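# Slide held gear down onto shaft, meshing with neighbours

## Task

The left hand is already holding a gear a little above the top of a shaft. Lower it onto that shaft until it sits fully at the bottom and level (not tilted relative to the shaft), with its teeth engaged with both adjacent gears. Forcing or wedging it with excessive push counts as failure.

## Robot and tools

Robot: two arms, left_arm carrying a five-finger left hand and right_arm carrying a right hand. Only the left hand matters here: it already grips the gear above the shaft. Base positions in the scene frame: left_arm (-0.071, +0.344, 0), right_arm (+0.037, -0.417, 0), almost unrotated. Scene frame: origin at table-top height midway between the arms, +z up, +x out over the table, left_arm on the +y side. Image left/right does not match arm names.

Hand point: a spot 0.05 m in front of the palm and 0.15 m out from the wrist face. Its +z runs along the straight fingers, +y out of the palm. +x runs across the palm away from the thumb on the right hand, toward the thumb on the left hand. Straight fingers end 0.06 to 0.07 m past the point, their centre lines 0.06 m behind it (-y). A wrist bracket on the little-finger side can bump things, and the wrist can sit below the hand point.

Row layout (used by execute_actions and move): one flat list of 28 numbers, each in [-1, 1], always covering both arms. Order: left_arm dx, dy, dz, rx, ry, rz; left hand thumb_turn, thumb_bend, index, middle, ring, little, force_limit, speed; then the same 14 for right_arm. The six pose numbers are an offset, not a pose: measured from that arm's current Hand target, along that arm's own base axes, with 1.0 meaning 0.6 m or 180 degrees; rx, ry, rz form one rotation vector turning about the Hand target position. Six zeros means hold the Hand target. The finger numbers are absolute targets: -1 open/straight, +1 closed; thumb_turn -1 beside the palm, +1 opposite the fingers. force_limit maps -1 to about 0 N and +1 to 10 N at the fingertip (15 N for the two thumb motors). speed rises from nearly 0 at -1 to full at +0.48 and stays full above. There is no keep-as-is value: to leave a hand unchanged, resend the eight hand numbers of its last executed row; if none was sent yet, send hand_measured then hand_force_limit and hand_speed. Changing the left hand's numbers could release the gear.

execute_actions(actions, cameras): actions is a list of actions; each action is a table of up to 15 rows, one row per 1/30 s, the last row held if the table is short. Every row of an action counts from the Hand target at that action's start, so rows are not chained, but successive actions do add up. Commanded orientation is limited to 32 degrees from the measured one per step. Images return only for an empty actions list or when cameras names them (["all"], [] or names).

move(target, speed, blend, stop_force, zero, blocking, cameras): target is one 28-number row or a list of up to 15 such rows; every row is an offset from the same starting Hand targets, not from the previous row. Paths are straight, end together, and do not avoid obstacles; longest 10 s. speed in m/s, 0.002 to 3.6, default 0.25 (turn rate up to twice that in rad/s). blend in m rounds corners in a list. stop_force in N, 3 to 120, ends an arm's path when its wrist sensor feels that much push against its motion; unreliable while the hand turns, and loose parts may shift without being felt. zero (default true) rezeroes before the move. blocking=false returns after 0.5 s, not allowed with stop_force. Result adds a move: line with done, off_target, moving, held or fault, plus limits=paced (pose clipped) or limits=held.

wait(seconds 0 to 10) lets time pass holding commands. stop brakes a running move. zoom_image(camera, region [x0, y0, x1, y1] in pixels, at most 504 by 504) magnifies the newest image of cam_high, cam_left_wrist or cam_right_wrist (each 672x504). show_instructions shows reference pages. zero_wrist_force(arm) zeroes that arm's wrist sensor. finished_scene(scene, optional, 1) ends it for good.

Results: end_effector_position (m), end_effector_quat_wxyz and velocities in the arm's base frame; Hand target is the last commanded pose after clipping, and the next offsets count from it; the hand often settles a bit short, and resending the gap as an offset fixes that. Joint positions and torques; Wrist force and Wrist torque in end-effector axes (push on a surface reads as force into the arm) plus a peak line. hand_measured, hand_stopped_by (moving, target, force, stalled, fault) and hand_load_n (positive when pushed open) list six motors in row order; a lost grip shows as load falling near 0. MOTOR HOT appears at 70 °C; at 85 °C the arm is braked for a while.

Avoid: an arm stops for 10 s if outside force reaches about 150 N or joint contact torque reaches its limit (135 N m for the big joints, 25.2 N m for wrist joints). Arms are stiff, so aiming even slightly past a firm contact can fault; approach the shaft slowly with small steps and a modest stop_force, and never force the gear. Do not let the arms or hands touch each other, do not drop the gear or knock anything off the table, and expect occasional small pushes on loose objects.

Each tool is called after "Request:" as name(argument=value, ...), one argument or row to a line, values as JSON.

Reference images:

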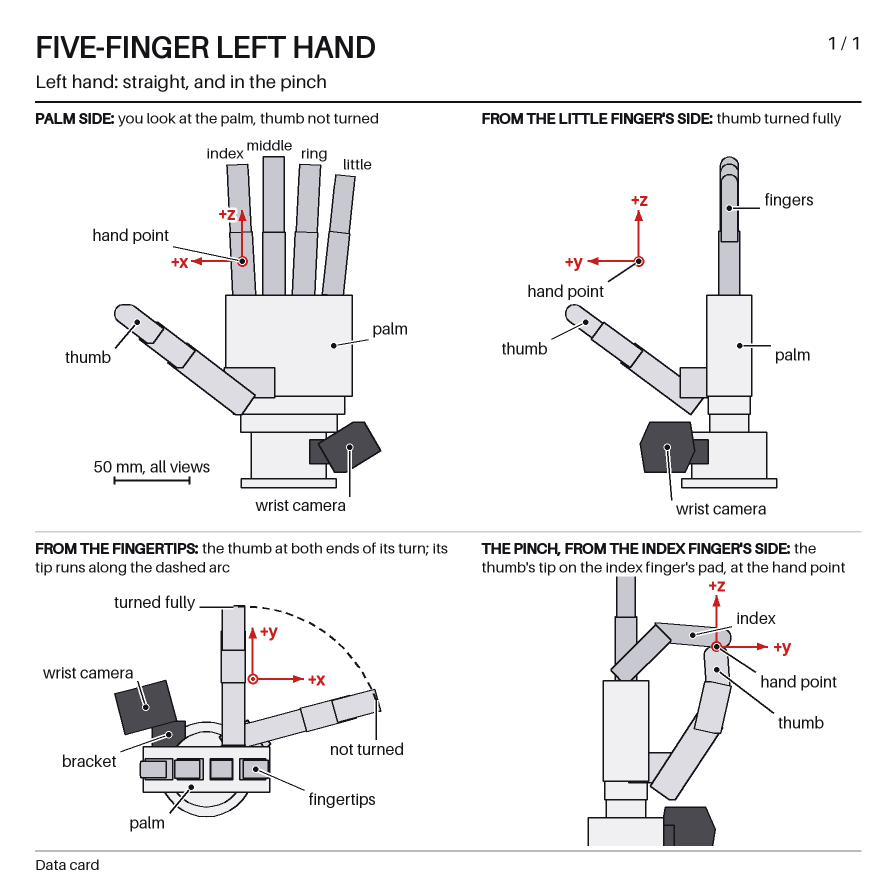

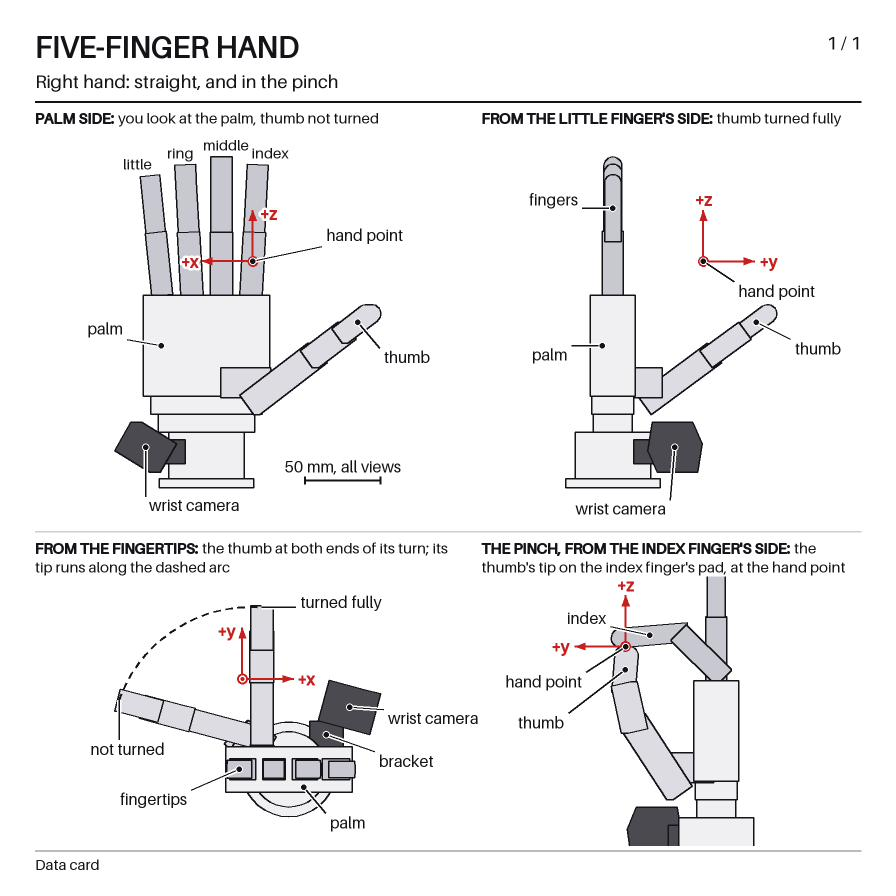

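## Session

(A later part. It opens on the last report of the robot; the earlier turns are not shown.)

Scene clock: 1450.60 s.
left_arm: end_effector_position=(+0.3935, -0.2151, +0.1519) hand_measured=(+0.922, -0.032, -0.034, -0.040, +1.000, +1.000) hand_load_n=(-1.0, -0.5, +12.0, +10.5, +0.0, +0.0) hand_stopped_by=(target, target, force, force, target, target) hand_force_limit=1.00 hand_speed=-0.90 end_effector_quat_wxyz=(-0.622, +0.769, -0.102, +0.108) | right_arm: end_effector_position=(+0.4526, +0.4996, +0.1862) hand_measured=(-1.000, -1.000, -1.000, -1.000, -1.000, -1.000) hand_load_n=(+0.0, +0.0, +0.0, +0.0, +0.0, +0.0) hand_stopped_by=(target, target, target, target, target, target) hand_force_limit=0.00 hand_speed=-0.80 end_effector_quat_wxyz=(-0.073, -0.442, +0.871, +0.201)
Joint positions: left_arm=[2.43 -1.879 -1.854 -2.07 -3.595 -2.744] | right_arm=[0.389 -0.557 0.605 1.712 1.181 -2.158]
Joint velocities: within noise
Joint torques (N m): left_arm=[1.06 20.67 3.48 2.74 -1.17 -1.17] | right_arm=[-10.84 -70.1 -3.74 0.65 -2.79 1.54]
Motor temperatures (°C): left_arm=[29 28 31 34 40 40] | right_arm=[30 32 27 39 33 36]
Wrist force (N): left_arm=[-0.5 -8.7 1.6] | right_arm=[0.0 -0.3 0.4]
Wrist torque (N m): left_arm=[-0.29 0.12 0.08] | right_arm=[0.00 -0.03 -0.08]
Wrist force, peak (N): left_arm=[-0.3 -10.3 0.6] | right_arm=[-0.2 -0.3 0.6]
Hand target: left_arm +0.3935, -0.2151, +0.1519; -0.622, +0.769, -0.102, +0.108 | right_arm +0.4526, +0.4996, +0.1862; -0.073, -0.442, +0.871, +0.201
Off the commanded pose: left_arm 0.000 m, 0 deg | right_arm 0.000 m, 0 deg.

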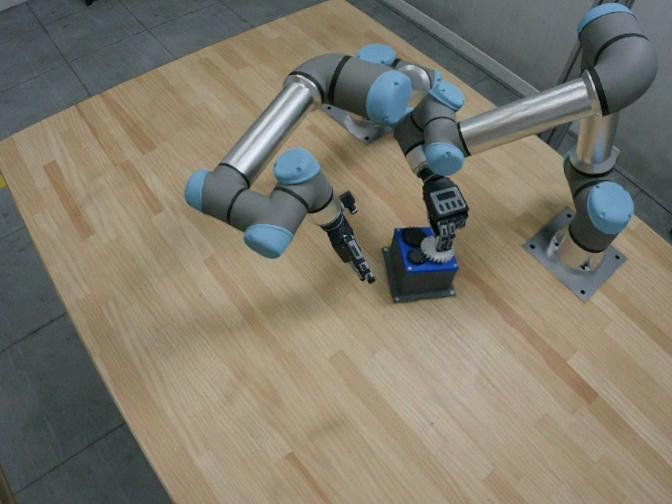

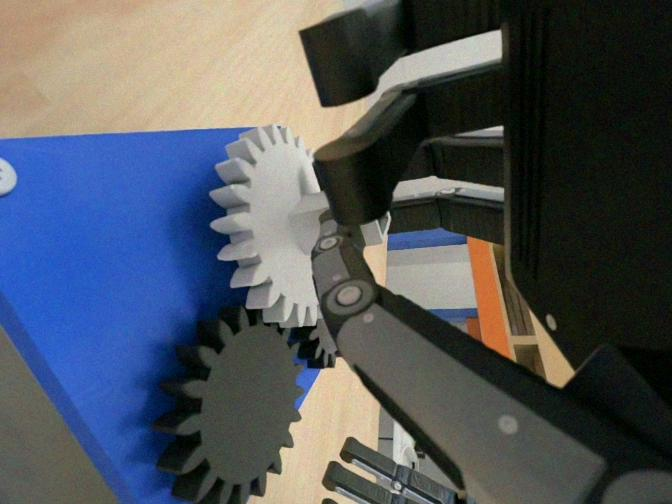

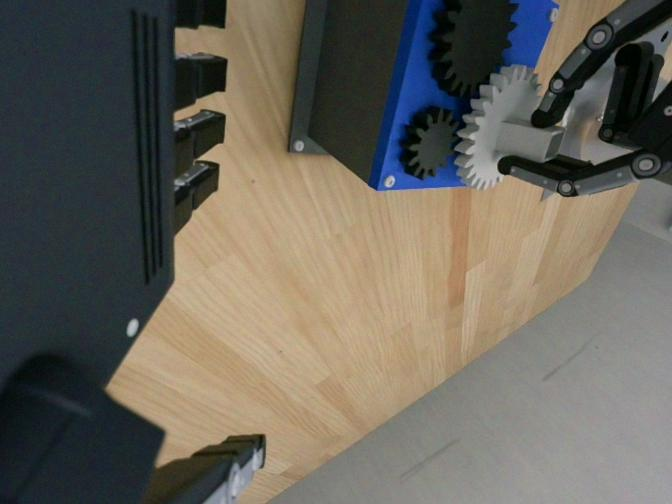

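Request:
move(
  target=[
    [-0.0006,-0.0007,0.0029,0.0018,0.0012,-0.0156,0.922,-0.032,-0.032,-0.040,1,1,1,-0.9,0,0,0,0,0,0,-1,-1,-1,-1,-1,-1,0,-0.8],
    [-0.0006,-0.0007,0,0.0018,0.0012,-0.0156,0.922,-0.032,-0.032,-0.040,1,1,1,-0.9,0,0,0,0,0,0,-1,-1,-1,-1,-1,-1,0,-0.8],
  ],
  speed=0.02,
  cameras=[],
)

Request:
move(
  target=[
    [-0.0002,-0.0002,0.0029,0.0004,0.0003,-0.0039,0.922,-0.032,-0.032,-0.040,1,1,1,-0.9,0,0,0,0,0,0,-1,-1,-1,-1,-1,-1,0,-0.8],
    [-0.0002,-0.0002,0,0.0004,0.0003,-0.0039,0.922,-0.032,-0.032,-0.040,1,1,1,-0.9,0,0,0,0,0,0,-1,-1,-1,-1,-1,-1,0,-0.8],
  ],
  speed=0.02,
  cameras=[],
)

Request:
move(
  target=[
    [-0.0002,-0.0002,0.0029,0.0004,0.0003,-0.0039,0.922,-0.032,-0.032,-0.040,1,1,1,-0.9,0,0,0,0,0,0,-1,-1,-1,-1,-1,-1,0,-0.8],
    [-0.0002,-0.0002,0,0.0004,0.0003,-0.0039,0.922,-0.032,-0.032,-0.040,1,1,1,-0.9,0,0,0,0,0,0,-1,-1,-1,-1,-1,-1,0,-0.8],
  ],
  speed=0.02,
  cameras=[],
)

Request:
move(
  target=[
    [-0.0002,-0.0002,0.0029,0.0004,0.0003,-0.0039,0.922,-0.032,-0.032,-0.040,1,1,1,-0.9,0,0,0,0,0,0,-1,-1,-1,-1,-1,-1,0,-0.8],
    [-0.0002,-0.0002,0,0.0004,0.0003,-0.0039,0.922,-0.032,-0.032,-0.040,1,1,1,-0.9,0,0,0,0,0,0,-1,-1,-1,-1,-1,-1,0,-0.8],
  ],
  speed=0.02,
  cameras=[],
)

Request:
move(
  target=[
    [-0.0002,-0.0002,0.0029,0.0004,0.0003,-0.0039,0.922,-0.032,-0.032,-0.040,1,1,1,-0.9,0,0,0,0,0,0,-1,-1,-1,-1,-1,-1,0,-0.8],
    [-0.0002,-0.0002,0,0.0004,0.0003,-0.0039,0.922,-0.032,-0.032,-0.040,1,1,1,-0.9,0,0,0,0,0,0,-1,-1,-1,-1,-1,-1,0,-0.8],
  ],
  speed=0.02,
  cameras=[],
)

Scene clock: 1470.27 s.
left_arm: end_effector_position=(+0.3931, -0.2156, +0.1520) hand_measured=(+0.922, -0.032, -0.034, -0.040, +1.000, +1.000) hand_load_n=(-1.5, +0.0, +11.0, +10.5, +0.0, +0.0) hand_stopped_by=(target, target, force, force, target, target) hand_force_limit=1.00 hand_speed=-0.90 end_effector_quat_wxyz=(-0.621, +0.764, -0.122, +0.121) | right_arm: end_effector_position=(+0.4526, +0.4996, +0.1862) hand_measured=(-1.000, -1.000, -1.000, -1.000, -1.000, -1.000) hand_load_n=(+0.0, +0.0, +0.0, +0.0, +0.0, +0.0) hand_stopped_by=(target, target, target, target, target, target) hand_force_limit=0.00 hand_speed=-0.80 end_effector_quat_wxyz=(-0.073, -0.442, +0.871, +0.201)
Joint positions: left_arm=[2.423 -1.857 -1.892 -2.021 -3.557 -2.701] | right_arm=[0.389 -0.557 0.605 1.712 1.181 -2.158]
Joint torques (N m): left_arm=[-7.31 20.86 3.7 2.94 1.81 2.81] | right_arm=[-9.99 -69.96 -2.06 0.66 -2.87 1.65]
Wrist force (N): left_arm=[-1.5 -7.2 0.1] | right_arm=[-0.1 -0.1 0.3]
Wrist torque (N m): left_arm=[-0.27 0.08 -0.09] | right_arm=[0.01 -0.02 -0.08]
Wrist force, peak (N): left_arm=[0.4 -10.7 0.5] | right_arm=[-0.4 -0.3 0.5]
Hand target: left_arm +0.3931, -0.2156, +0.1519; -0.621, +0.764, -0.122, +0.121 | right_arm +0.4526, +0.4996, +0.1862; -0.073, -0.442, +0.871, +0.201
Off the commanded pose: left_arm 0.000 m, 0 deg | right_arm 0.000 m, 0 deg.
move: done
No camera images: "cameras" was empty.

Scene clock: 1471.20 s.
left_arm: end_effector_position=(+0.3930, -0.2157, +0.1520) hand_measured=(+0.922, -0.032, -0.034, -0.040, +1.000, +1.000) hand_load_n=(-1.5, +0.0, +11.0, +10.5, +0.0, +0.0) hand_stopped_by=(target, target, force, force, target, target) hand_force_limit=1.00 hand_speed=-0.90 end_effector_quat_wxyz=(-0.621, +0.763, -0.127, +0.125) | right_arm: end_effector_position=(+0.4526, +0.4996, +0.1862) hand_measured=(-1.000, -1.000, -1.000, -1.000, -1.000, -1.000) hand_load_n=(+0.0, +0.0, +0.0, +0.0, +0.0, +0.0) hand_stopped_by=(target, target, target, target, target, target) hand_force_limit=0.00 hand_speed=-0.80 end_effector_quat_wxyz=(-0.073, -0.442, +0.871, +0.201)
Joint positions: left_arm=[2.421 -1.851 -1.902 -2.008 -3.548 -2.688] | right_arm=[0.389 -0.557 0.605 1.712 1.181 -2.158]
Joint torques (N m): left_arm=[-7.89 21.72 3.29 3.03 1.76 2.68] | right_arm=[-9.87 -69.35 -3.88 0.63 -2.82 1.52]
Wrist force (N): left_arm=[-1.8 -6.4 1.0] | right_arm=[-0.1 -0.2 0.6]
Wrist torque (N m): left_arm=[-0.23 0.10 -0.11] | right_arm=[0.00 -0.02 -0.08]
Wrist force, peak (N): left_arm=[-1.4 -8.1 0.1] | right_arm=[0.1 -0.4 0.6]
Hand target: left_arm +0.3930, -0.2157, +0.1519; -0.621, +0.763, -0.127, +0.125 | right_arm +0.4526, +0.4996, +0.1862; -0.073, -0.442, +0.871, +0.201
Off the commanded pose: left_arm 0.000 m, 0 deg | right_arm 0.000 m, 0 deg.
move: done
No camera images: "cameras" was empty.

Scene clock: 1472.13 s.
left_arm: end_effector_position=(+0.3929, -0.2158, +0.1520) hand_measured=(+0.922, -0.032, -0.034, -0.040, +1.000, +1.000) hand_load_n=(-1.5, +0.0, +11.5, +10.5, +0.0, -0.5) hand_stopped_by=(target, target, force, force, target, target) hand_force_limit=1.00 hand_speed=-0.90 end_effector_quat_wxyz=(-0.621, +0.762, -0.132, +0.128) | right_arm: end_effector_position=(+0.4526, +0.4996, +0.1862) hand_measured=(-1.000, -1.000, -1.000, -1.000, -1.000, -1.000) hand_load_n=(+0.0, +0.5, +0.0, +0.0, +0.0, +0.0) hand_stopped_by=(target, target, target, target, target, target) hand_force_limit=0.00 hand_speed=-0.80 end_effector_quat_wxyz=(-0.073, -0.442, +0.871, +0.201)
Joint positions: left_arm=[2.42 -1.846 -1.912 -1.993 -3.539 -2.675] | right_arm=[0.389 -0.557 0.605 1.712 1.181 -2.158]
Joint torques (N m): left_arm=[-6.88 20.06 4.06 3.13 1.63 2.69] | right_arm=[-12.75 -70.38 -3.08 0.55 -2.85 1.64]
Wrist force (N): left_arm=[-1.1 -7.9 0.4] | right_arm=[-0.1 -0.1 0.2]
Wrist torque (N m): left_arm=[-0.28 0.07 -0.10] | right_arm=[0.02 -0.01 -0.09]
Wrist force, peak (N): left_arm=[-1.3 -7.9 0.4] | right_arm=[-0.1 -0.4 0.5]
Hand target: left_arm +0.3929, -0.2158, +0.1519; -0.621, +0.762, -0.132, +0.128 | right_arm +0.4526, +0.4996, +0.1862; -0.073, -0.442, +0.871, +0.201
Off the commanded pose: left_arm 0.000 m, 0 deg | right_arm 0.000 m, 0 deg.
move: done
No camera images: "cameras" was empty.

Scene clock: 1473.07 s.
left_arm: end_effector_position=(+0.3928, -0.2159, +0.1520) hand_measured=(+0.922, -0.032, -0.034, -0.040, +1.000, +1.000) hand_load_n=(-1.5, +0.0, +11.5, +10.5, +0.0, +0.0) hand_stopped_by=(target, target, force, force, target, target) hand_force_limit=1.00 hand_speed=-0.90 end_effector_quat_wxyz=(-0.620, +0.761, -0.137, +0.131) | right_arm: end_effector_position=(+0.4526, +0.4996, +0.1862) hand_measured=(-1.000, -1.000, -1.000, -1.000, -1.000, -1.000) hand_load_n=(+0.0, -0.5, +0.0, +0.0, +0.0, +0.0) hand_stopped_by=(target, target, target, target, target, target) hand_force_limit=0.00 hand_speed=-0.80 end_effector_quat_wxyz=(-0.073, -0.442, +0.871, +0.201)
Joint positions: left_arm=[2.418 -1.84 -1.922 -1.978 -3.529 -2.662] | right_arm=[0.389 -0.557 0.605 1.712 1.181 -2.158]
Joint torques (N m): left_arm=[-7.92 20.85 4.36 2.88 1.79 2.65] | right_arm=[-10.46 -69.97 -1.96 0.7 -2.94 1.6]
Wrist force (N): left_arm=[-1.4 -6.5 1.4] | right_arm=[-0.3 -0.4 0.4]
Wrist torque (N m): left_arm=[-0.18 0.08 -0.11] | right_arm=[-0.02 0.01 -0.10]
Wrist force, peak (N): left_arm=[-1.4 -8.5 0.6] | right_arm=[0.0 -0.5 0.5]
Hand target: left_arm +0.3928, -0.2159, +0.1519; -0.620, +0.761, -0.137, +0.131 | right_arm +0.4526, +0.4996, +0.1862; -0.073, -0.442, +0.871, +0.201
Off the commanded pose: left_arm 0.000 m, 0 deg | right_arm 0.000 m, 0 deg.
move: done
No camera images: "cameras" was empty.

Scene clock: 1474.00 s.
left_arm: end_effector_position=(+0.3927, -0.2161, +0.1520) hand_measured=(+0.922, -0.032, -0.034, -0.040, +1.000, +1.000) hand_load_n=(-1.5, +0.0, +11.0, +10.5, +0.0, +0.0) hand_stopped_by=(target, target, force, force, target, target) hand_force_limit=1.00 hand_speed=-0.90 end_effector_quat_wxyz=(-0.620, +0.760, -0.142, +0.135) | right_arm: end_effector_position=(+0.4526, +0.4996, +0.1862) hand_measured=(-1.000, -1.000, -1.000, -1.000, -1.000, -1.000) hand_load_n=(+0.0, +0.0, +0.0, -0.5, +0.0, +0.0) hand_stopped_by=(target, target, target, target, target, target) hand_force_limit=0.00 hand_speed=-0.80 end_effector_quat_wxyz=(-0.073, -0.442, +0.871, +0.201)
Joint positions: left_arm=[2.417 -1.834 -1.932 -1.962 -3.52 -2.648] | right_arm=[0.389 -0.557 0.605 1.712 1.181 -2.158]
Joint torques (N m): left_arm=[-7.45 18.35 3.9 3.03 1.7 2.85] | right_arm=[-10.85 -69.97 -3.15 0.6 -2.83 1.31]
Wrist force (N): left_arm=[-1.6 -8.3 1.3] | right_arm=[-0.2 -0.3 0.3]
Wrist torque (N m): left_arm=[-0.23 0.11 -0.11] | right_arm=[-0.01 -0.01 -0.10]
Wrist force, peak (N): left_arm=[-1.6 -8.3 1.3] | right_arm=[0.0 -0.3 0.6]
Hand target: left_arm +0.3927, -0.2160, +0.1519; -0.620, +0.760, -0.142, +0.135 | right_arm +0.4526, +0.4996, +0.1862; -0.073, -0.442, +0.871, +0.201
Off the commanded pose: left_arm 0.000 m, 0 deg | right_arm 0.000 m, 0 deg.
move: done
No camera images: "cameras" was empty.

Request:
wait(
  seconds=0.1,
  cameras=["cam_left_wrist"],
)

Request:
zoom_image(
  camera="cam_left_wrist",
  region=[200, 250, 340, 370],
)

Request:
zoom_image(
  camera="cam_left_wrist",
  region=[150, 290, 330, 504],
)

Scene clock: 1501.57 s.
left_arm: end_effector_position=(+0.3927, -0.2160, +0.1519) hand_measured=(+0.922, -0.032, -0.034, -0.040, +1.000, +1.000) hand_load_n=(-1.5, +0.0, +11.5, +11.0, +0.0, +0.0) hand_stopped_by=(target, target, force, force, target, target) hand_force_limit=1.00 hand_speed=-0.90 end_effector_quat_wxyz=(-0.620, +0.760, -0.142, +0.135) | right_arm: end_effector_position=(+0.4526, +0.4996, +0.1862) hand_measured=(-1.000, -1.000, -1.000, -1.000, -1.000, -1.000) hand_load_n=(+0.0, +0.0, +0.0, +0.0, +0.0, +0.0) hand_stopped_by=(target, target, target, target, target, target) hand_force_limit=0.00 hand_speed=-0.80 end_effector_quat_wxyz=(-0.073, -0.442, +0.871, +0.201)
Joint positions: left_arm=[2.417 -1.834 -1.932 -1.961 -3.52 -2.648] | right_arm=[0.389 -0.557 0.605 1.712 1.181 -2.158]
Joint torques (N m): left_arm=[-7.07 19.29 4 3.02 -0.88 2.79] | right_arm=[-10.02 -71.11 -2.27 0.61 -2.69 1.56]
Wrist force (N): left_arm=[-1.3 -9.2 2.8] | right_arm=[0.0 -0.3 0.3]
Wrist torque (N m): left_arm=[-0.31 0.08 -0.07] | right_arm=[0.00 -0.03 -0.08]
Wrist force, peak (N): left_arm=[-1.0 -10.2 2.0] | right_arm=[-0.2 -0.2 0.7]
Hand target: left_arm +0.3927, -0.2160, +0.1519; -0.620, +0.760, -0.142, +0.135 | right_arm +0.4526, +0.4996, +0.1862; -0.073, -0.442, +0.871, +0.201
Off the commanded pose: left_arm 0.000 m, 0 deg | right_arm 0.000 m, 0 deg.
wait: 0.10 s; at rest from the start
Images, in order (width x height): cam_left_wrist 672x504.

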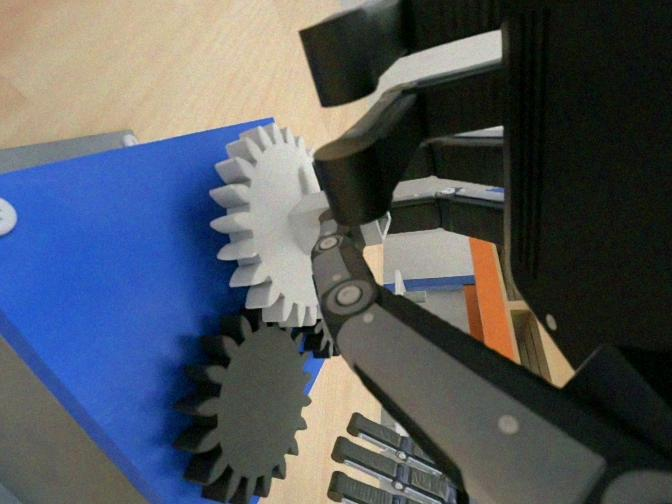

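Scaled by 3.600.

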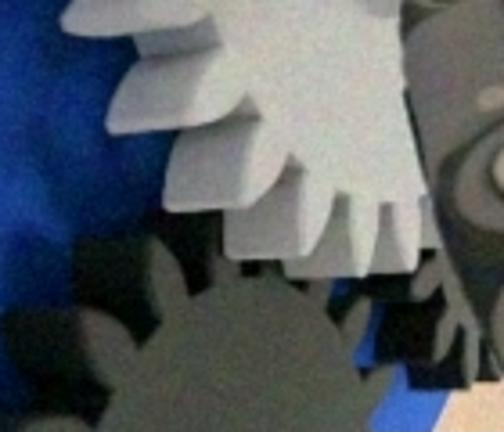

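Scaled by 2.355.

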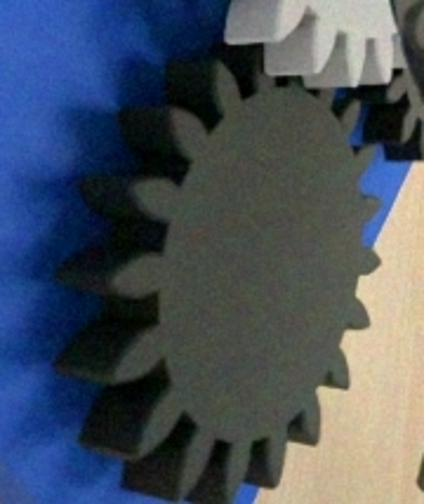

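Request:
move(
  target=[
    [-0.0002,-0.0002,0.0029,0.0004,0.0003,-0.0039,0.922,-0.032,-0.032,-0.040,1,1,1,-0.9,0,0,0,0,0,0,-1,-1,-1,-1,-1,-1,0,-0.8],
    [-0.0002,-0.0002,0,0.0004,0.0003,-0.0039,0.922,-0.032,-0.032,-0.040,1,1,1,-0.9,0,0,0,0,0,0,-1,-1,-1,-1,-1,-1,0,-0.8],
  ],
  speed=0.02,
  cameras=[],
)

Request:
move(
  target=[
    [-0.0002,-0.0002,0.0029,0.0004,0.0003,-0.0039,0.922,-0.032,-0.032,-0.040,1,1,1,-0.9,0,0,0,0,0,0,-1,-1,-1,-1,-1,-1,0,-0.8],
    [-0.0002,-0.0002,0,0.0004,0.0003,-0.0039,0.922,-0.032,-0.032,-0.040,1,1,1,-0.9,0,0,0,0,0,0,-1,-1,-1,-1,-1,-1,0,-0.8],
  ],
  speed=0.02,
  cameras=[],
)

Request:
move(
  target=[
    [-0.0002,-0.0002,0.0029,0.0004,0.0003,-0.0039,0.922,-0.032,-0.032,-0.040,1,1,1,-0.9,0,0,0,0,0,0,-1,-1,-1,-1,-1,-1,0,-0.8],
    [-0.0002,-0.0002,0,0.0004,0.0003,-0.0039,0.922,-0.032,-0.032,-0.040,1,1,1,-0.9,0,0,0,0,0,0,-1,-1,-1,-1,-1,-1,0,-0.8],
  ],
  speed=0.02,
  cameras=[],
)

Request:
move(
  target=[
    [-0.0002,-0.0002,0.0029,0.0004,0.0003,-0.0039,0.922,-0.032,-0.032,-0.040,1,1,1,-0.9,0,0,0,0,0,0,-1,-1,-1,-1,-1,-1,0,-0.8],
    [-0.0002,-0.0002,0,0.0004,0.0003,-0.0039,0.922,-0.032,-0.032,-0.040,1,1,1,-0.9,0,0,0,0,0,0,-1,-1,-1,-1,-1,-1,0,-0.8],
  ],
  speed=0.02,
  cameras=[],
)

Request:
move(
  target=[
    [-0.0002,-0.0002,0.0029,0.0004,0.0003,-0.0039,0.922,-0.032,-0.032,-0.040,1,1,1,-0.9,0,0,0,0,0,0,-1,-1,-1,-1,-1,-1,0,-0.8],
    [-0.0002,-0.0002,0,0.0004,0.0003,-0.0039,0.922,-0.032,-0.032,-0.040,1,1,1,-0.9,0,0,0,0,0,0,-1,-1,-1,-1,-1,-1,0,-0.8],
  ],
  speed=0.02,
  cameras=[],
)

Request:
move(
  target=[
    [-0.0002,-0.0002,0.0029,0.0004,0.0003,-0.0039,0.922,-0.032,-0.032,-0.040,1,1,1,-0.9,0,0,0,0,0,0,-1,-1,-1,-1,-1,-1,0,-0.8],
    [-0.0002,-0.0002,0,0.0004,0.0003,-0.0039,0.922,-0.032,-0.032,-0.040,1,1,1,-0.9,0,0,0,0,0,0,-1,-1,-1,-1,-1,-1,0,-0.8],
  ],
  speed=0.02,
  cameras=["cam_right_wrist"],
)

Scene clock: 1625.93 s.
left_arm: end_effector_position=(+0.3926, -0.2162, +0.1520) hand_measured=(+0.922, -0.032, -0.034, -0.040, +1.000, +1.000) hand_load_n=(-1.5, +0.0, +11.5, +11.0, +0.0, +0.0) hand_stopped_by=(target, target, force, force, target, target) hand_force_limit=1.00 hand_speed=-0.90 end_effector_quat_wxyz=(-0.620, +0.759, -0.147, +0.138) | right_arm: end_effector_position=(+0.4526, +0.4996, +0.1862) hand_measured=(-1.000, -1.000, -1.000, -1.000, -1.000, -1.000) hand_load_n=(+0.0, +0.0, +0.0, +0.0, +0.0, +0.0) hand_stopped_by=(target, target, target, target, target, target) hand_force_limit=0.00 hand_speed=-0.80 end_effector_quat_wxyz=(-0.073, -0.442, +0.871, +0.201)
Joint positions: left_arm=[2.415 -1.828 -1.943 -1.945 -3.511 -2.633] | right_arm=[0.389 -0.557 0.605 1.712 1.181 -2.158]
Joint torques (N m): left_arm=[-6.54 18.44 3.9 3.17 1.37 2.79] | right_arm=[-10.26 -69.79 -3.57 0.68 -2.76 1.54]
Wrist force (N): left_arm=[-1.1 -8.7 2.0] | right_arm=[0.0 -0.1 0.4]
Wrist torque (N m): left_arm=[-0.24 0.07 -0.08] | right_arm=[0.02 -0.03 -0.08]
Wrist force, peak (N): left_arm=[-0.7 -10.4 2.2] | right_arm=[-0.2 -0.3 0.6]
Hand target: left_arm +0.3925, -0.2162, +0.1519; -0.620, +0.759, -0.147, +0.138 | right_arm +0.4526, +0.4996, +0.1862; -0.073, -0.442, +0.871, +0.201
Off the commanded pose: left_arm 0.000 m, 0 deg | right_arm 0.000 m, 0 deg.
move: done
No camera images: "cameras" was empty.

Scene clock: 1626.87 s.
left_arm: end_effector_position=(+0.3924, -0.2163, +0.1520) hand_measured=(+0.922, -0.032, -0.034, -0.040, +1.000, +1.000) hand_load_n=(-1.5, +0.0, +11.5, +11.0, +0.0, +0.0) hand_stopped_by=(target, target, force, force, target, target) hand_force_limit=1.00 hand_speed=-0.90 end_effector_quat_wxyz=(-0.619, +0.757, -0.152, +0.142) | right_arm: end_effector_position=(+0.4526, +0.4996, +0.1862) hand_measured=(-1.000, -1.000, -1.000, -1.000, -1.000, -1.000) hand_load_n=(+0.0, +0.0, +0.0, +0.0, +0.0, +0.0) hand_stopped_by=(target, target, target, target, target, target) hand_force_limit=0.00 hand_speed=-0.80 end_effector_quat_wxyz=(-0.073, -0.442, +0.871, +0.201)
Joint positions: left_arm=[2.414 -1.822 -1.954 -1.927 -3.502 -2.617] | right_arm=[0.389 -0.557 0.605 1.712 1.181 -2.158]
Joint torques (N m): left_arm=[-6.89 18.9 3.45 3.1 1.43 2.75] | right_arm=[-10.27 -70 -3.13 0.57 -2.94 1.56]
Wrist force (N): left_arm=[-1.2 -8.6 2.9] | right_arm=[-0.1 -0.2 0.5]
Wrist torque (N m): left_arm=[-0.27 0.07 -0.07] | right_arm=[-0.01 -0.02 -0.09]
Wrist force, peak (N): left_arm=[-1.0 -9.7 1.9] | right_arm=[-0.2 -0.4 0.4]
Hand target: left_arm +0.3924, -0.2163, +0.1519; -0.619, +0.757, -0.152, +0.141 | right_arm +0.4526, +0.4996, +0.1862; -0.073, -0.442, +0.871, +0.201
Off the commanded pose: left_arm 0.000 m, 0 deg | right_arm 0.000 m, 0 deg.
move: done
No camera images: "cameras" was empty.

Scene clock: 1627.80 s.
left_arm: end_effector_position=(+0.3923, -0.2164, +0.1520) hand_measured=(+0.922, -0.032, -0.034, -0.040, +1.000, +1.000) hand_load_n=(-1.5, +0.0, +12.0, +11.5, +0.0, +0.0) hand_stopped_by=(target, target, force, force, target, target) hand_force_limit=1.00 hand_speed=-0.90 end_effector_quat_wxyz=(-0.619, +0.756, -0.157, +0.145) | right_arm: end_effector_position=(+0.4526, +0.4996, +0.1862) hand_measured=(-1.000, -1.000, -1.000, -1.000, -1.000, -1.000) hand_load_n=(+0.0, +0.0, +0.0, +0.0, +0.0, +0.0) hand_stopped_by=(target, target, target, target, target, target) hand_force_limit=0.00 hand_speed=-0.80 end_effector_quat_wxyz=(-0.073, -0.442, +0.871, +0.201)
Joint positions: left_arm=[2.412 -1.815 -1.965 -1.908 -3.492 -2.6] | right_arm=[0.389 -0.557 0.605 1.712 1.181 -2.158]
Joint torques (N m): left_arm=[-7.13 17.91 3.06 3.25 1.44 2.87] | right_arm=[-10.46 -70.48 -2.65 0.58 -2.8 1.31]
Wrist force (N): left_arm=[-1.5 -10.7 2.8] | right_arm=[0.1 -0.2 0.3]
Wrist torque (N m): left_arm=[-0.26 0.11 -0.08] | right_arm=[0.00 -0.05 -0.07]
Wrist force, peak (N): left_arm=[-1.5 -10.7 2.8] | right_arm=[-0.2 -0.2 0.5]
Hand target: left_arm +0.3923, -0.2164, +0.1519; -0.619, +0.756, -0.157, +0.145 | right_arm +0.4526, +0.4996, +0.1862; -0.073, -0.442, +0.871, +0.201
Off the commanded pose: left_arm 0.000 m, 0 deg | right_arm 0.000 m, 0 deg.
move: done
No camera images: "cameras" was empty.

Scene clock: 1628.73 s.
left_arm: end_effector_position=(+0.3922, -0.2165, +0.1520) hand_measured=(+0.922, -0.032, -0.034, -0.040, +1.000, +1.000) hand_load_n=(-1.5, +0.0, +12.0, +11.5, +0.0, +0.0) hand_stopped_by=(target, target, force, force, target, target) hand_force_limit=1.00 hand_speed=-0.90 end_effector_quat_wxyz=(-0.618, +0.755, -0.162, +0.148) | right_arm: end_effector_position=(+0.4526, +0.4996, +0.1862) hand_measured=(-1.000, -1.000, -1.000, -1.000, -1.000, -1.000) hand_load_n=(+0.0, +0.0, +0.0, +0.0, +0.0, +0.0) hand_stopped_by=(target, target, target, target, target, target) hand_force_limit=0.00 hand_speed=-0.80 end_effector_quat_wxyz=(-0.073, -0.442, +0.871, +0.201)
Joint positions: left_arm=[2.411 -1.809 -1.976 -1.888 -3.483 -2.583] | right_arm=[0.389 -0.557 0.605 1.712 1.181 -2.158]
Joint torques (N m): left_arm=[-7.21 17.05 3.29 3.48 1.2 2.76] | right_arm=[-10.85 -69.7 -4.08 0.46 -2.95 1.53]
Wrist force (N): left_arm=[-2.2 -10.6 4.8] | right_arm=[0.0 -0.3 0.4]
Wrist torque (N m): left_arm=[-0.27 0.13 -0.06] | right_arm=[-0.02 -0.03 -0.09]
Wrist force, peak (N): left_arm=[-1.4 -11.5 3.4] | right_arm=[0.0 -0.2 0.6]
Hand target: left_arm +0.3922, -0.2165, +0.1519; -0.618, +0.755, -0.162, +0.148 | right_arm +0.4526, +0.4996, +0.1862; -0.073, -0.442, +0.871, +0.201
Off the commanded pose: left_arm 0.000 m, 0 deg | right_arm 0.000 m, 0 deg.
move: done
No camera images: "cameras" was empty.

Scene clock: 1629.67 s.
left_arm: end_effector_position=(+0.3921, -0.2167, +0.1520) hand_measured=(+0.922, -0.032, -0.034, -0.040, +1.000, +1.000) hand_load_n=(-1.5, +0.0, +12.5, +12.0, +0.0, +0.0) hand_stopped_by=(target, target, force, force, target, target) hand_force_limit=1.00 hand_speed=-0.90 end_effector_quat_wxyz=(-0.618, +0.753, -0.167, +0.152) | right_arm: end_effector_position=(+0.4526, +0.4996, +0.1862) hand_measured=(-1.000, -1.000, -1.000, -1.000, -1.000, -1.000) hand_load_n=(+0.0, +0.0, +0.0, +0.0, +0.0, +0.0) hand_stopped_by=(target, target, target, target, target, target) hand_force_limit=0.00 hand_speed=-0.80 end_effector_quat_wxyz=(-0.073, -0.442, +0.871, +0.201)
Joint positions: left_arm=[2.409 -1.803 -1.988 -1.867 -3.474 -2.565] | right_arm=[0.389 -0.557 0.605 1.712 1.181 -2.158]
Joint torques (N m): left_arm=[-7.12 16.57 3.8 3.22 0.97 2.7] | right_arm=[-10.95 -69.92 -2.98 0.55 -2.73 1.5]
Wrist force (N): left_arm=[-1.9 -12.3 4.7] | right_arm=[-0.1 -0.2 0.4]
Wrist torque (N m): left_arm=[-0.28 0.11 -0.04] | right_arm=[-0.01 -0.02 -0.09]
Wrist force, peak (N): left_arm=[-1.9 -12.3 4.7] | right_arm=[-0.3 -0.1 0.5]
Hand target: left_arm +0.3921, -0.2166, +0.1519; -0.618, +0.753, -0.167, +0.151 | right_arm +0.4526, +0.4996, +0.1862; -0.073, -0.442, +0.871, +0.201
Off the commanded pose: left_arm 0.000 m, 0 deg | right_arm 0.000 m, 0 deg.
move: done
No camera images: "cameras" was empty.

Scene clock: 1630.60 s.
left_arm: end_effector_position=(+0.3920, -0.2168, +0.1520) hand_measured=(+0.922, -0.032, -0.034, -0.040, +1.000, +1.000) hand_load_n=(-1.5, +0.5, +12.5, +12.0, +0.0, +0.0) hand_stopped_by=(target, target, force, force, target, target) hand_force_limit=1.00 hand_speed=-0.90 end_effector_quat_wxyz=(-0.617, +0.752, -0.172, +0.155) | right_arm: end_effector_position=(+0.4526, +0.4996, +0.1862) hand_measured=(-1.000, -1.000, -1.000, -1.000, -1.000, -1.000) hand_load_n=(+0.0, +0.0, +0.0, +0.0, +0.0, +0.0) hand_stopped_by=(target, target, target, target, target, target) hand_force_limit=0.00 hand_speed=-0.80 end_effector_quat_wxyz=(-0.073, -0.442, +0.871, +0.201)
Joint positions: left_arm=[2.408 -1.797 -1.999 -1.845 -3.465 -2.545] | right_arm=[0.389 -0.557 0.605 1.712 1.181 -2.158]
Joint torques (N m): left_arm=[-6.12 16.22 2.79 3.47 1.01 2.78] | right_arm=[-10.75 -69.94 -2.88 0.71 -2.81 1.48]
Wrist force (N): left_arm=[-2.0 -13.4 5.7] | right_arm=[0.0 0.0 0.3]
Wrist torque (N m): left_arm=[-0.32 0.09 -0.02] | right_arm=[0.04 -0.02 -0.07]
Wrist force, peak (N): left_arm=[-1.6 -13.8 5.2] | right_arm=[-0.4 -0.3 0.3]
Hand target: left_arm +0.3919, -0.2168, +0.1519; -0.617, +0.752, -0.172, +0.155 | right_arm +0.4526, +0.4996, +0.1862; -0.073, -0.442, +0.871, +0.201
Off the commanded pose: left_arm 0.000 m, 0 deg | right_arm 0.000 m, 0 deg.
move: done
Images, in order (width x height): cam_right_wrist 672x504.

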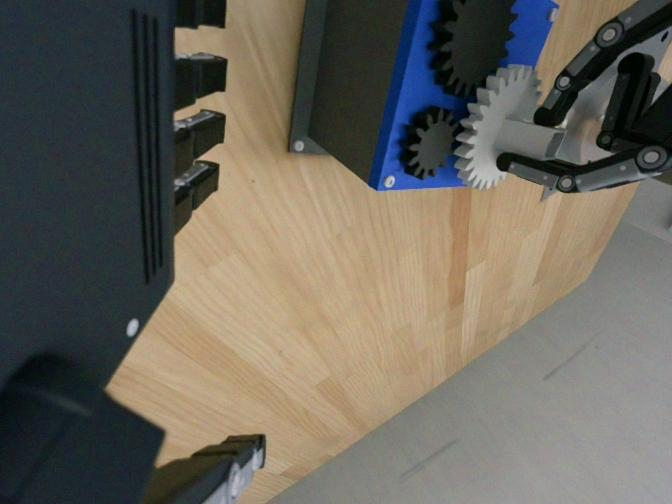

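Request:
move(
  target=[0.0005,0.0008,0.003,-0.0056,0.003,0,0.922,-0.032,-0.032,-0.040,1,1,1,-0.9,0,0,0,0,0,0,-1,-1,-1,-1,-1,-1,0,-0.8],
  speed=0.02,
  cameras=[],
)

Request:
move(
  target=[0.0008,0.0005,-0.008,0,0,0,0.922,-0.032,-0.032,-0.040,1,1,1,-0.9,0,0,0,0,0,0,-1,-1,-1,-1,-1,-1,0,-0.8],
  speed=0.006,
  stop_force=4,
  zero=false,
  cameras=[],
)

Scene clock: 1670.67 s.
left_arm: end_effector_position=(+0.3922, -0.2163, +0.1537) hand_measured=(+0.922, -0.032, -0.034, -0.040, +1.000, +1.000) hand_load_n=(-0.5, +3.0, +11.0, +10.0, +0.0, +0.0) hand_stopped_by=(target, target, force, force, target, target) hand_force_limit=1.00 hand_speed=-0.90 end_effector_quat_wxyz=(-0.610, +0.758, -0.174, +0.153) | right_arm: end_effector_position=(+0.4526, +0.4996, +0.1862) hand_measured=(-1.000, -1.000, -1.000, -1.000, -1.000, -1.000) hand_load_n=(+0.0, +0.0, +0.0, +0.0, +0.0, +0.0) hand_stopped_by=(target, target, target, target, target, target) hand_force_limit=0.00 hand_speed=-0.80 end_effector_quat_wxyz=(-0.073, -0.442, +0.871, +0.201)
Joint positions: left_arm=[2.414 -1.78 -2.012 -1.789 -3.473 -2.487] | right_arm=[0.389 -0.557 0.605 1.712 1.181 -2.158]
Joint torques (N m): left_arm=[9.85 32.93 4.78 3.16 -0.71 2.48] | right_arm=[-9.62 -70.45 -3.46 0.78 -2.73 1.67]
Wrist force (N): left_arm=[-0.1 0.7 -0.1] | right_arm=[-0.1 -0.3 0.4]
Wrist torque (N m): left_arm=[0.09 -0.02 -0.13] | right_arm=[-0.02 -0.02 -0.09]
Wrist force, peak (N): left_arm=[-2.8 -15.1 5.7] | right_arm=[-0.4 -0.3 0.6]
Hand target: left_arm +0.3922, -0.2163, +0.1537; -0.610, +0.758, -0.174, +0.153 | right_arm +0.4526, +0.4996, +0.1862; -0.073, -0.442, +0.871, +0.201
Off the commanded pose: left_arm 0.000 m, 0 deg | right_arm 0.000 m, 0 deg.
move: done
No camera images: "cameras" was empty.

Scene clock: 1672.17 s.
left_arm: end_effector_position=(+0.3924, -0.2162, +0.1519) hand_measured=(+0.922, -0.032, -0.034, -0.040, +1.000, +1.000) hand_load_n=(-1.5, +1.0, +11.0, +10.0, +0.0, +0.0) hand_stopped_by=(target, target, force, force, target, target) hand_force_limit=1.00 hand_speed=-0.90 end_effector_quat_wxyz=(-0.610, +0.758, -0.174, +0.153) | right_arm: end_effector_position=(+0.4526, +0.4996, +0.1862) hand_measured=(-1.000, -1.000, -1.000, -1.000, -1.000, -1.000) hand_load_n=(+0.0, +0.0, +0.0, +0.0, +0.0, +0.0) hand_stopped_by=(target, target, target, target, target, target) hand_force_limit=0.00 hand_speed=-0.80 end_effector_quat_wxyz=(-0.073, -0.442, +0.871, +0.201)
Joint positions: left_arm=[2.414 -1.783 -2.015 -1.782 -3.472 -2.486] | right_arm=[0.389 -0.557 0.605 1.712 1.181 -2.158]
Joint torques (N m): left_arm=[-6.08 31.44 28.95 -0.7 -0.81 -1.73] | right_arm=[-10.44 -69.24 -4.78 0.62 -2.79 1.46]
Wrist force (N): left_arm=[-0.7 -2.0 -0.5] | right_arm=[-0.1 -0.1 0.4]
Wrist torque (N m): left_arm=[-0.05 -0.01 -0.10] | right_arm=[0.01 -0.02 -0.08]
Wrist force, peak (N): left_arm=[-1.4 -6.1 0.6] | right_arm=[-0.3 -0.5 0.4]
Hand target: left_arm +0.3924, -0.2162, +0.1519; -0.610, +0.758, -0.174, +0.153 (not the last commanded pose) | right_arm +0.4526, +0.4996, +0.1862; -0.073, -0.442, +0.871, +0.201
Off the commanded pose: left_arm 0.003 m, 0 deg | right_arm 0.000 m, 0 deg.
move: contact (left_arm)
No camera images: "cameras" was empty.

Request:
move(
  target=[0.0005,0.0008,0.003,-0.0056,0.003,0,0.922,-0.032,-0.032,-0.040,1,1,1,-0.9,0,0,0,0,0,0,-1,-1,-1,-1,-1,-1,0,-0.8],
  speed=0.02,
  cameras=[],
)

Request:
move(
  target=[0.0008,0.0005,-0.008,0,0,0,0.922,-0.032,-0.032,-0.040,1,1,1,-0.9,0,0,0,0,0,0,-1,-1,-1,-1,-1,-1,0,-0.8],
  speed=0.006,
  stop_force=6,
  zero=false,
  cameras=[],
)

Scene clock: 1679.80 s.
left_arm: end_effector_position=(+0.3927, -0.2157, +0.1537) hand_measured=(+0.922, -0.032, -0.034, -0.040, +1.000, +1.000) hand_load_n=(-0.5, +3.0, +11.0, +9.5, +0.0, +0.0) hand_stopped_by=(target, target, force, force, target, target) hand_force_limit=1.00 hand_speed=-0.90 end_effector_quat_wxyz=(-0.602, +0.764, -0.175, +0.151) | right_arm: end_effector_position=(+0.4526, +0.4996, +0.1862) hand_measured=(-1.000, -1.000, -1.000, -1.000, -1.000, -1.000) hand_load_n=(+0.0, +0.0, +0.0, +0.0, +0.0, +0.0) hand_stopped_by=(target, target, target, target, target, target) hand_force_limit=0.00 hand_speed=-0.80 end_effector_quat_wxyz=(-0.073, -0.442, +0.871, +0.201)
Joint positions: left_arm=[2.42 -1.767 -2.027 -1.729 -3.481 -2.43] | right_arm=[0.389 -0.557 0.605 1.712 1.181 -2.158]
Joint torques (N m): left_arm=[8.89 32.78 5.39 3.2 -0.62 2.63] | right_arm=[-11.05 -69.92 -3.76 0.64 -2.66 1.44]
Wrist force (N): left_arm=[-0.5 0.6 -0.2] | right_arm=[0.1 -0.2 0.6]
Wrist torque (N m): left_arm=[0.06 0.04 -0.15] | right_arm=[-0.01 -0.05 -0.07]
Wrist force, peak (N): left_arm=[-1.1 -2.8 -0.9] | right_arm=[-0.2 -0.3 0.7]
Hand target: left_arm +0.3927, -0.2157, +0.1537; -0.602, +0.764, -0.175, +0.151 | right_arm +0.4526, +0.4996, +0.1862; -0.073, -0.442, +0.871, +0.201
Off the commanded pose: left_arm 0.000 m, 0 deg | right_arm 0.000 m, 0 deg.
move: done
No camera images: "cameras" was empty.

Scene clock: 1681.30 s.
left_arm: end_effector_position=(+0.3929, -0.2156, +0.1516) hand_measured=(+0.922, -0.032, -0.034, -0.040, +1.000, +1.000) hand_load_n=(-0.5, +2.5, +11.5, +9.5, +0.0, +0.0) hand_stopped_by=(target, target, force, force, target, target) hand_force_limit=1.00 hand_speed=-0.90 end_effector_quat_wxyz=(-0.602, +0.764, -0.175, +0.151) | right_arm: end_effector_position=(+0.4526, +0.4996, +0.1862) hand_measured=(-1.000, -1.000, -1.000, -1.000, -1.000, -1.000) hand_load_n=(+0.0, +0.0, +0.0, +0.0, +0.0, +0.0) hand_stopped_by=(target, target, target, target, target, target) hand_force_limit=0.00 hand_speed=-0.80 end_effector_quat_wxyz=(-0.073, -0.442, +0.871, +0.201)
Joint positions: left_arm=[2.421 -1.77 -2.029 -1.722 -3.481 -2.429] | right_arm=[0.389 -0.557 0.605 1.712 1.181 -2.158]
Joint torques (N m): left_arm=[-5.91 30.56 27.27 -0.93 -0.74 -1.63] | right_arm=[-9.86 -69.06 -3.79 0.67 -2.66 1.7]
Wrist force (N): left_arm=[-0.3 -2.3 -1.0] | right_arm=[-0.1 -0.1 0.4]
Wrist torque (N m): left_arm=[-0.01 0.01 -0.17] | right_arm=[0.02 -0.02 -0.08]
Wrist force, peak (N): left_arm=[-2.7 -7.4 -2.2] | right_arm=[-0.1 -0.2 0.7]
Hand target: left_arm +0.3929, -0.2156, +0.1516; -0.602, +0.764, -0.175, +0.151 (not the last commanded pose) | right_arm +0.4526, +0.4996, +0.1862; -0.073, -0.442, +0.871, +0.201
Off the commanded pose: left_arm 0.003 m, 0 deg | right_arm 0.000 m, 0 deg.
move: contact (left_arm)
No camera images: "cameras" was empty.

Request:
move(
  target=[0,0,-0.001,0,0,0,0.922,-0.032,-0.032,-0.040,1,1,1,-0.9,0,0,0,0,0,0,-1,-1,-1,-1,-1,-1,0,-0.8],
  speed=0.01,
  cameras=["cam_right_wrist","cam_left_wrist"],
)

Request:
zoom_image(
  camera="cam_right_wrist",
  region=[390, 0, 560, 200],
)

Request:
zoom_image(
  camera="cam_left_wrist",
  region=[150, 250, 350, 504],
)

Scene clock: 1690.97 s.
left_arm: end_effector_position=(+0.3929, -0.2156, +0.1510) hand_measured=(+0.922, -0.032, -0.034, -0.040, +1.000, +1.000) hand_load_n=(-1.5, +1.0, +12.5, +10.0, +0.5, +0.0) hand_stopped_by=(target, target, force, force, target, target) hand_force_limit=1.00 hand_speed=-0.90 end_effector_quat_wxyz=(-0.602, +0.764, -0.175, +0.151) | right_arm: end_effector_position=(+0.4526, +0.4996, +0.1862) hand_measured=(-1.000, -1.000, -1.000, -1.000, -1.000, -1.000) hand_load_n=(+0.0, +0.0, +0.0, +0.0, +0.0, +0.0) hand_stopped_by=(target, target, target, target, target, target) hand_force_limit=0.00 hand_speed=-0.80 end_effector_quat_wxyz=(-0.073, -0.442, +0.871, +0.201)
Joint positions: left_arm=[2.421 -1.771 -2.03 -1.721 -3.481 -2.429] | right_arm=[0.389 -0.557 0.605 1.712 1.181 -2.158]
Joint torques (N m): left_arm=[-5.48 14.41 4.43 4.18 -0.71 -1.45] | right_arm=[-11.05 -69.21 -3.08 0.74 -2.64 1.41]
Wrist force (N): left_arm=[-7.5 -14.2 -0.3] | right_arm=[0.1 0.0 0.5]
Wrist torque (N m): left_arm=[-0.16 -0.09 -0.08] | right_arm=[0.03 -0.04 -0.07]
Wrist force, peak (N): left_arm=[-7.2 -15.1 -1.1] | right_arm=[-0.1 -0.1 0.6]
Hand target: left_arm +0.3929, -0.2156, +0.1510; -0.602, +0.764, -0.175, +0.151 | right_arm +0.4526, +0.4996, +0.1862; -0.073, -0.442, +0.871, +0.201
Off the commanded pose: left_arm 0.000 m, 0 deg | right_arm 0.000 m, 0 deg.
move: done
Images, in order (width x height): cam_left_wrist 672x504, cam_right_wrist 672x504.

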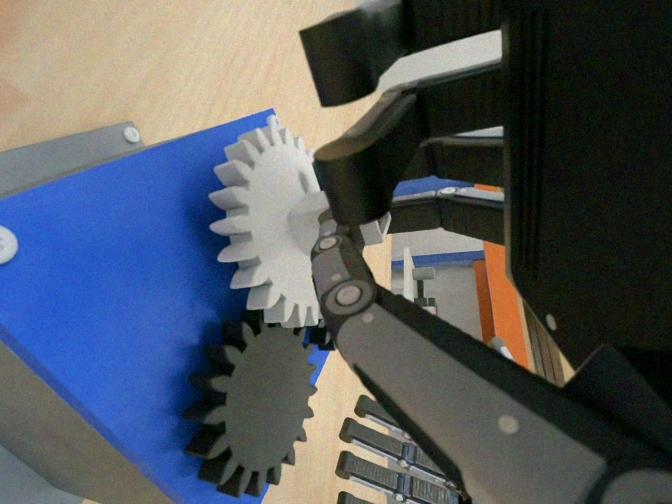

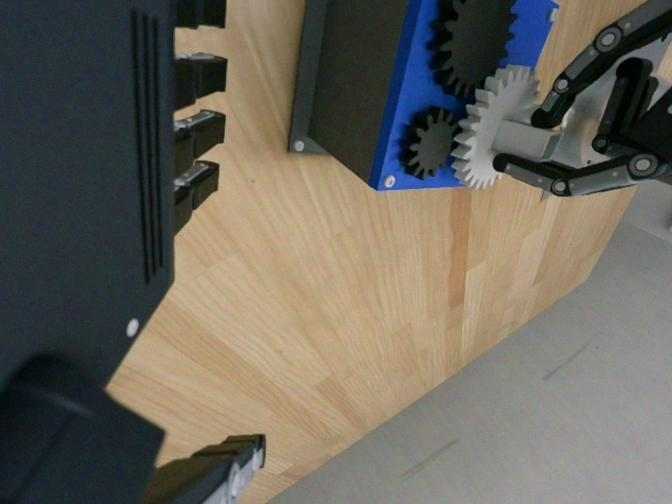

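Scaled by 2.520.

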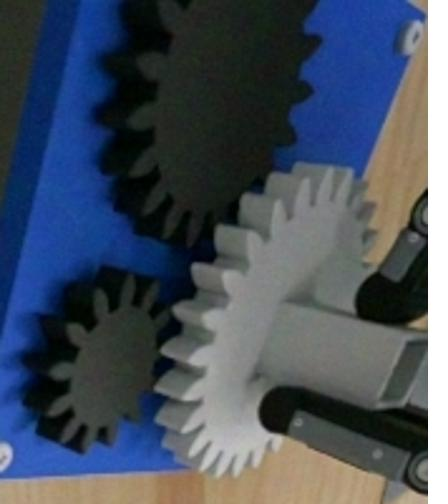

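Scaled by 1.984.

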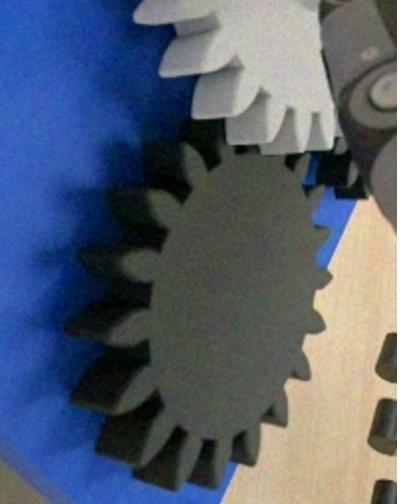

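Request:
move(
  target=[0.0005,0.0008,0.0045,-0.0056,0.003,0,0.922,-0.032,-0.032,-0.040,1,1,1,-0.9,0,0,0,0,0,0,-1,-1,-1,-1,-1,-1,0,-0.8],
  speed=0.02,
  cameras=[],
)

Request:
move(
  target=[0.0008,0.0005,-0.008,0,0,0,0.922,-0.032,-0.032,-0.040,1,1,1,-0.9,0,0,0,0,0,0,-1,-1,-1,-1,-1,-1,0,-0.8],
  speed=0.006,
  stop_force=4,
  zero=false,
  cameras=[],
)

Scene clock: 1715.63 s.
left_arm: end_effector_position=(+0.3932, -0.2151, +0.1537) hand_measured=(+0.922, -0.032, -0.034, -0.040, +1.000, +1.000) hand_load_n=(-0.5, +3.5, +11.5, +9.5, +0.0, +0.0) hand_stopped_by=(target, target, force, force, target, target) hand_force_limit=1.00 hand_speed=-0.90 end_effector_quat_wxyz=(-0.595, +0.770, -0.177, +0.149) | right_arm: end_effector_position=(+0.4526, +0.4996, +0.1862) hand_measured=(-1.000, -1.000, -1.000, -1.000, -1.000, -1.000) hand_load_n=(+0.0, +0.0, +0.0, +0.0, +0.0, +0.0) hand_stopped_by=(target, target, target, target, target, target) hand_force_limit=0.00 hand_speed=-0.80 end_effector_quat_wxyz=(-0.073, -0.442, +0.871, +0.201)
Joint positions: left_arm=[2.427 -1.755 -2.04 -1.672 -3.49 -2.376] | right_arm=[0.389 -0.557 0.605 1.712 1.181 -2.158]
Joint torques (N m): left_arm=[9 31.32 5.83 3.2 -0.39 2.43] | right_arm=[-11.24 -67.41 -2.88 0.49 -2.94 1.33]
Wrist force (N): left_arm=[0.3 0.7 -0.1] | right_arm=[-0.2 -0.1 0.3]
Wrist torque (N m): left_arm=[0.08 -0.07 -0.10] | right_arm=[0.03 0.00 -0.09]
Wrist force, peak (N): left_arm=[-7.6 -16.8 -1.4] | right_arm=[0.0 -0.2 0.6]
Hand target: left_arm +0.3932, -0.2151, +0.1537; -0.595, +0.770, -0.177, +0.149 | right_arm +0.4526, +0.4996, +0.1862; -0.073, -0.442, +0.871, +0.201
Off the commanded pose: left_arm 0.000 m, 0 deg | right_arm 0.000 m, 0 deg.
move: done
No camera images: "cameras" was empty.

Scene clock: 1717.10 s.
left_arm: end_effector_position=(+0.3934, -0.2150, +0.1518) hand_measured=(+0.922, -0.032, -0.034, -0.040, +1.000, +1.000) hand_load_n=(-0.5, +4.0, +11.5, +9.5, +0.0, +0.0) hand_stopped_by=(target, target, force, force, target, target) hand_force_limit=1.00 hand_speed=-0.90 end_effector_quat_wxyz=(-0.595, +0.770, -0.177, +0.149) | right_arm: end_effector_position=(+0.4526, +0.4996, +0.1862) hand_measured=(-1.000, -1.000, -1.000, -1.000, -1.000, -1.000) hand_load_n=(+0.0, +0.0, +0.0, +0.0, +0.0, +0.0) hand_stopped_by=(target, target, target, target, target, target) hand_force_limit=0.00 hand_speed=-0.80 end_effector_quat_wxyz=(-0.073, -0.442, +0.871, +0.201)
Joint positions: left_arm=[2.427 -1.758 -2.042 -1.666 -3.49 -2.375] | right_arm=[0.389 -0.557 0.605 1.712 1.181 -2.158]
Joint torques (N m): left_arm=[-5.5 30.31 28.56 -0.33 -0.07 -1.58] | right_arm=[-9.4 -69.36 -3.95 0.62 -2.66 1.53]
Wrist force (N): left_arm=[-1.8 -3.2 -1.1] | right_arm=[-0.1 -0.2 0.4]
Wrist torque (N m): left_arm=[0.05 -0.14 -0.11] | right_arm=[0.01 -0.01 -0.08]
Wrist force, peak (N): left_arm=[-4.0 -7.5 -2.8] | right_arm=[-0.1 -0.2 0.6]
Hand target: left_arm +0.3934, -0.2150, +0.1518; -0.595, +0.770, -0.177, +0.149 (not the last commanded pose) | right_arm +0.4526, +0.4996, +0.1862; -0.073, -0.442, +0.871, +0.201
Off the commanded pose: left_arm 0.003 m, 0 deg | right_arm 0.000 m, 0 deg.
move: contact (left_arm)
No camera images: "cameras" was empty.

Request:
wait(
  seconds=0.1,
  cameras=["cam_right_wrist"],
)

Request:
zoom_image(
  camera="cam_right_wrist",
  region=[430, 100, 510, 180],
)

Request:
zoom_image(
  camera="cam_right_wrist",
  region=[430, 50, 540, 130],
)

Scene clock: 1722.30 s.
left_arm: end_effector_position=(+0.3934, -0.2150, +0.1518) hand_measured=(+0.922, -0.032, -0.034, -0.040, +1.000, +1.000) hand_load_n=(-1.0, +4.0, +11.5, +9.0, +0.0, +0.0) hand_stopped_by=(target, target, force, force, target, target) hand_force_limit=1.00 hand_speed=-0.90 end_effector_quat_wxyz=(-0.595, +0.770, -0.177, +0.149) | right_arm: end_effector_position=(+0.4526, +0.4996, +0.1862) hand_measured=(-1.000, -1.000, -1.000, -1.000, -1.000, -1.000) hand_load_n=(+0.0, +0.0, +0.0, +0.0, +0.0, +0.0) hand_stopped_by=(target, target, target, target, target, target) hand_force_limit=0.00 hand_speed=-0.80 end_effector_quat_wxyz=(-0.073, -0.442, +0.871, +0.201)
Joint positions: left_arm=[2.427 -1.758 -2.042 -1.666 -3.49 -2.375] | right_arm=[0.389 -0.557 0.605 1.712 1.181 -2.158]
Joint torques (N m): left_arm=[-6.26 30.51 29.4 -0.19 -0.28 -1.51] | right_arm=[-9.7 -70.02 -3.95 0.64 -2.73 1.35]
Wrist force (N): left_arm=[-2.1 -3.2 -0.9] | right_arm=[-0.1 0.2 0.4]
Wrist torque (N m): left_arm=[0.02 -0.09 -0.12] | right_arm=[0.07 -0.01 -0.07]
Wrist force, peak (N): left_arm=[-1.9 -4.0 -1.7] | right_arm=[-0.3 -0.1 0.6]
Hand target: left_arm +0.3934, -0.2150, +0.1518; -0.595, +0.770, -0.177, +0.149 (not the last commanded pose) | right_arm +0.4526, +0.4996, +0.1862; -0.073, -0.442, +0.871, +0.201
Off the commanded pose: left_arm 0.003 m, 0 deg | right_arm 0.000 m, 0 deg.
wait: 0.10 s; at rest from the start
Images, in order (width x height): cam_right_wrist 672x504.

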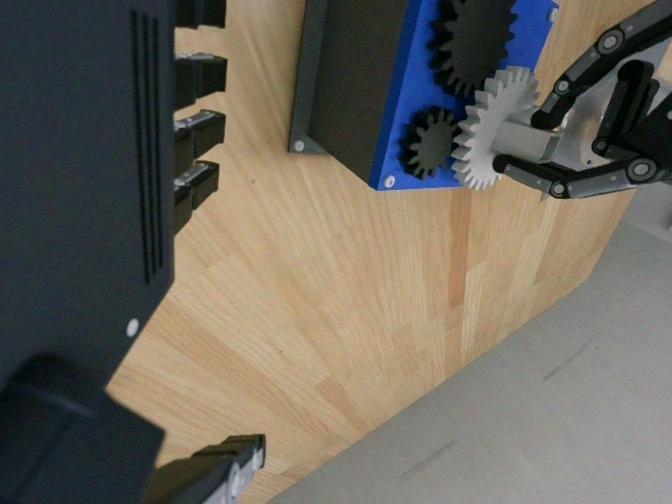

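Scaled by 6.300.

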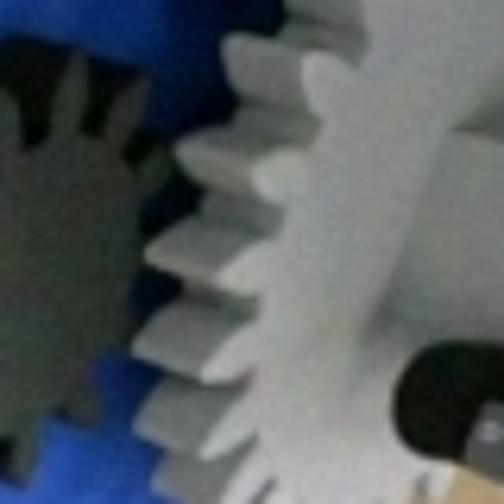

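Scaled by 4.582.

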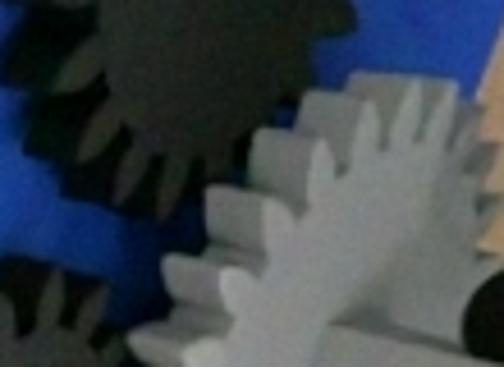

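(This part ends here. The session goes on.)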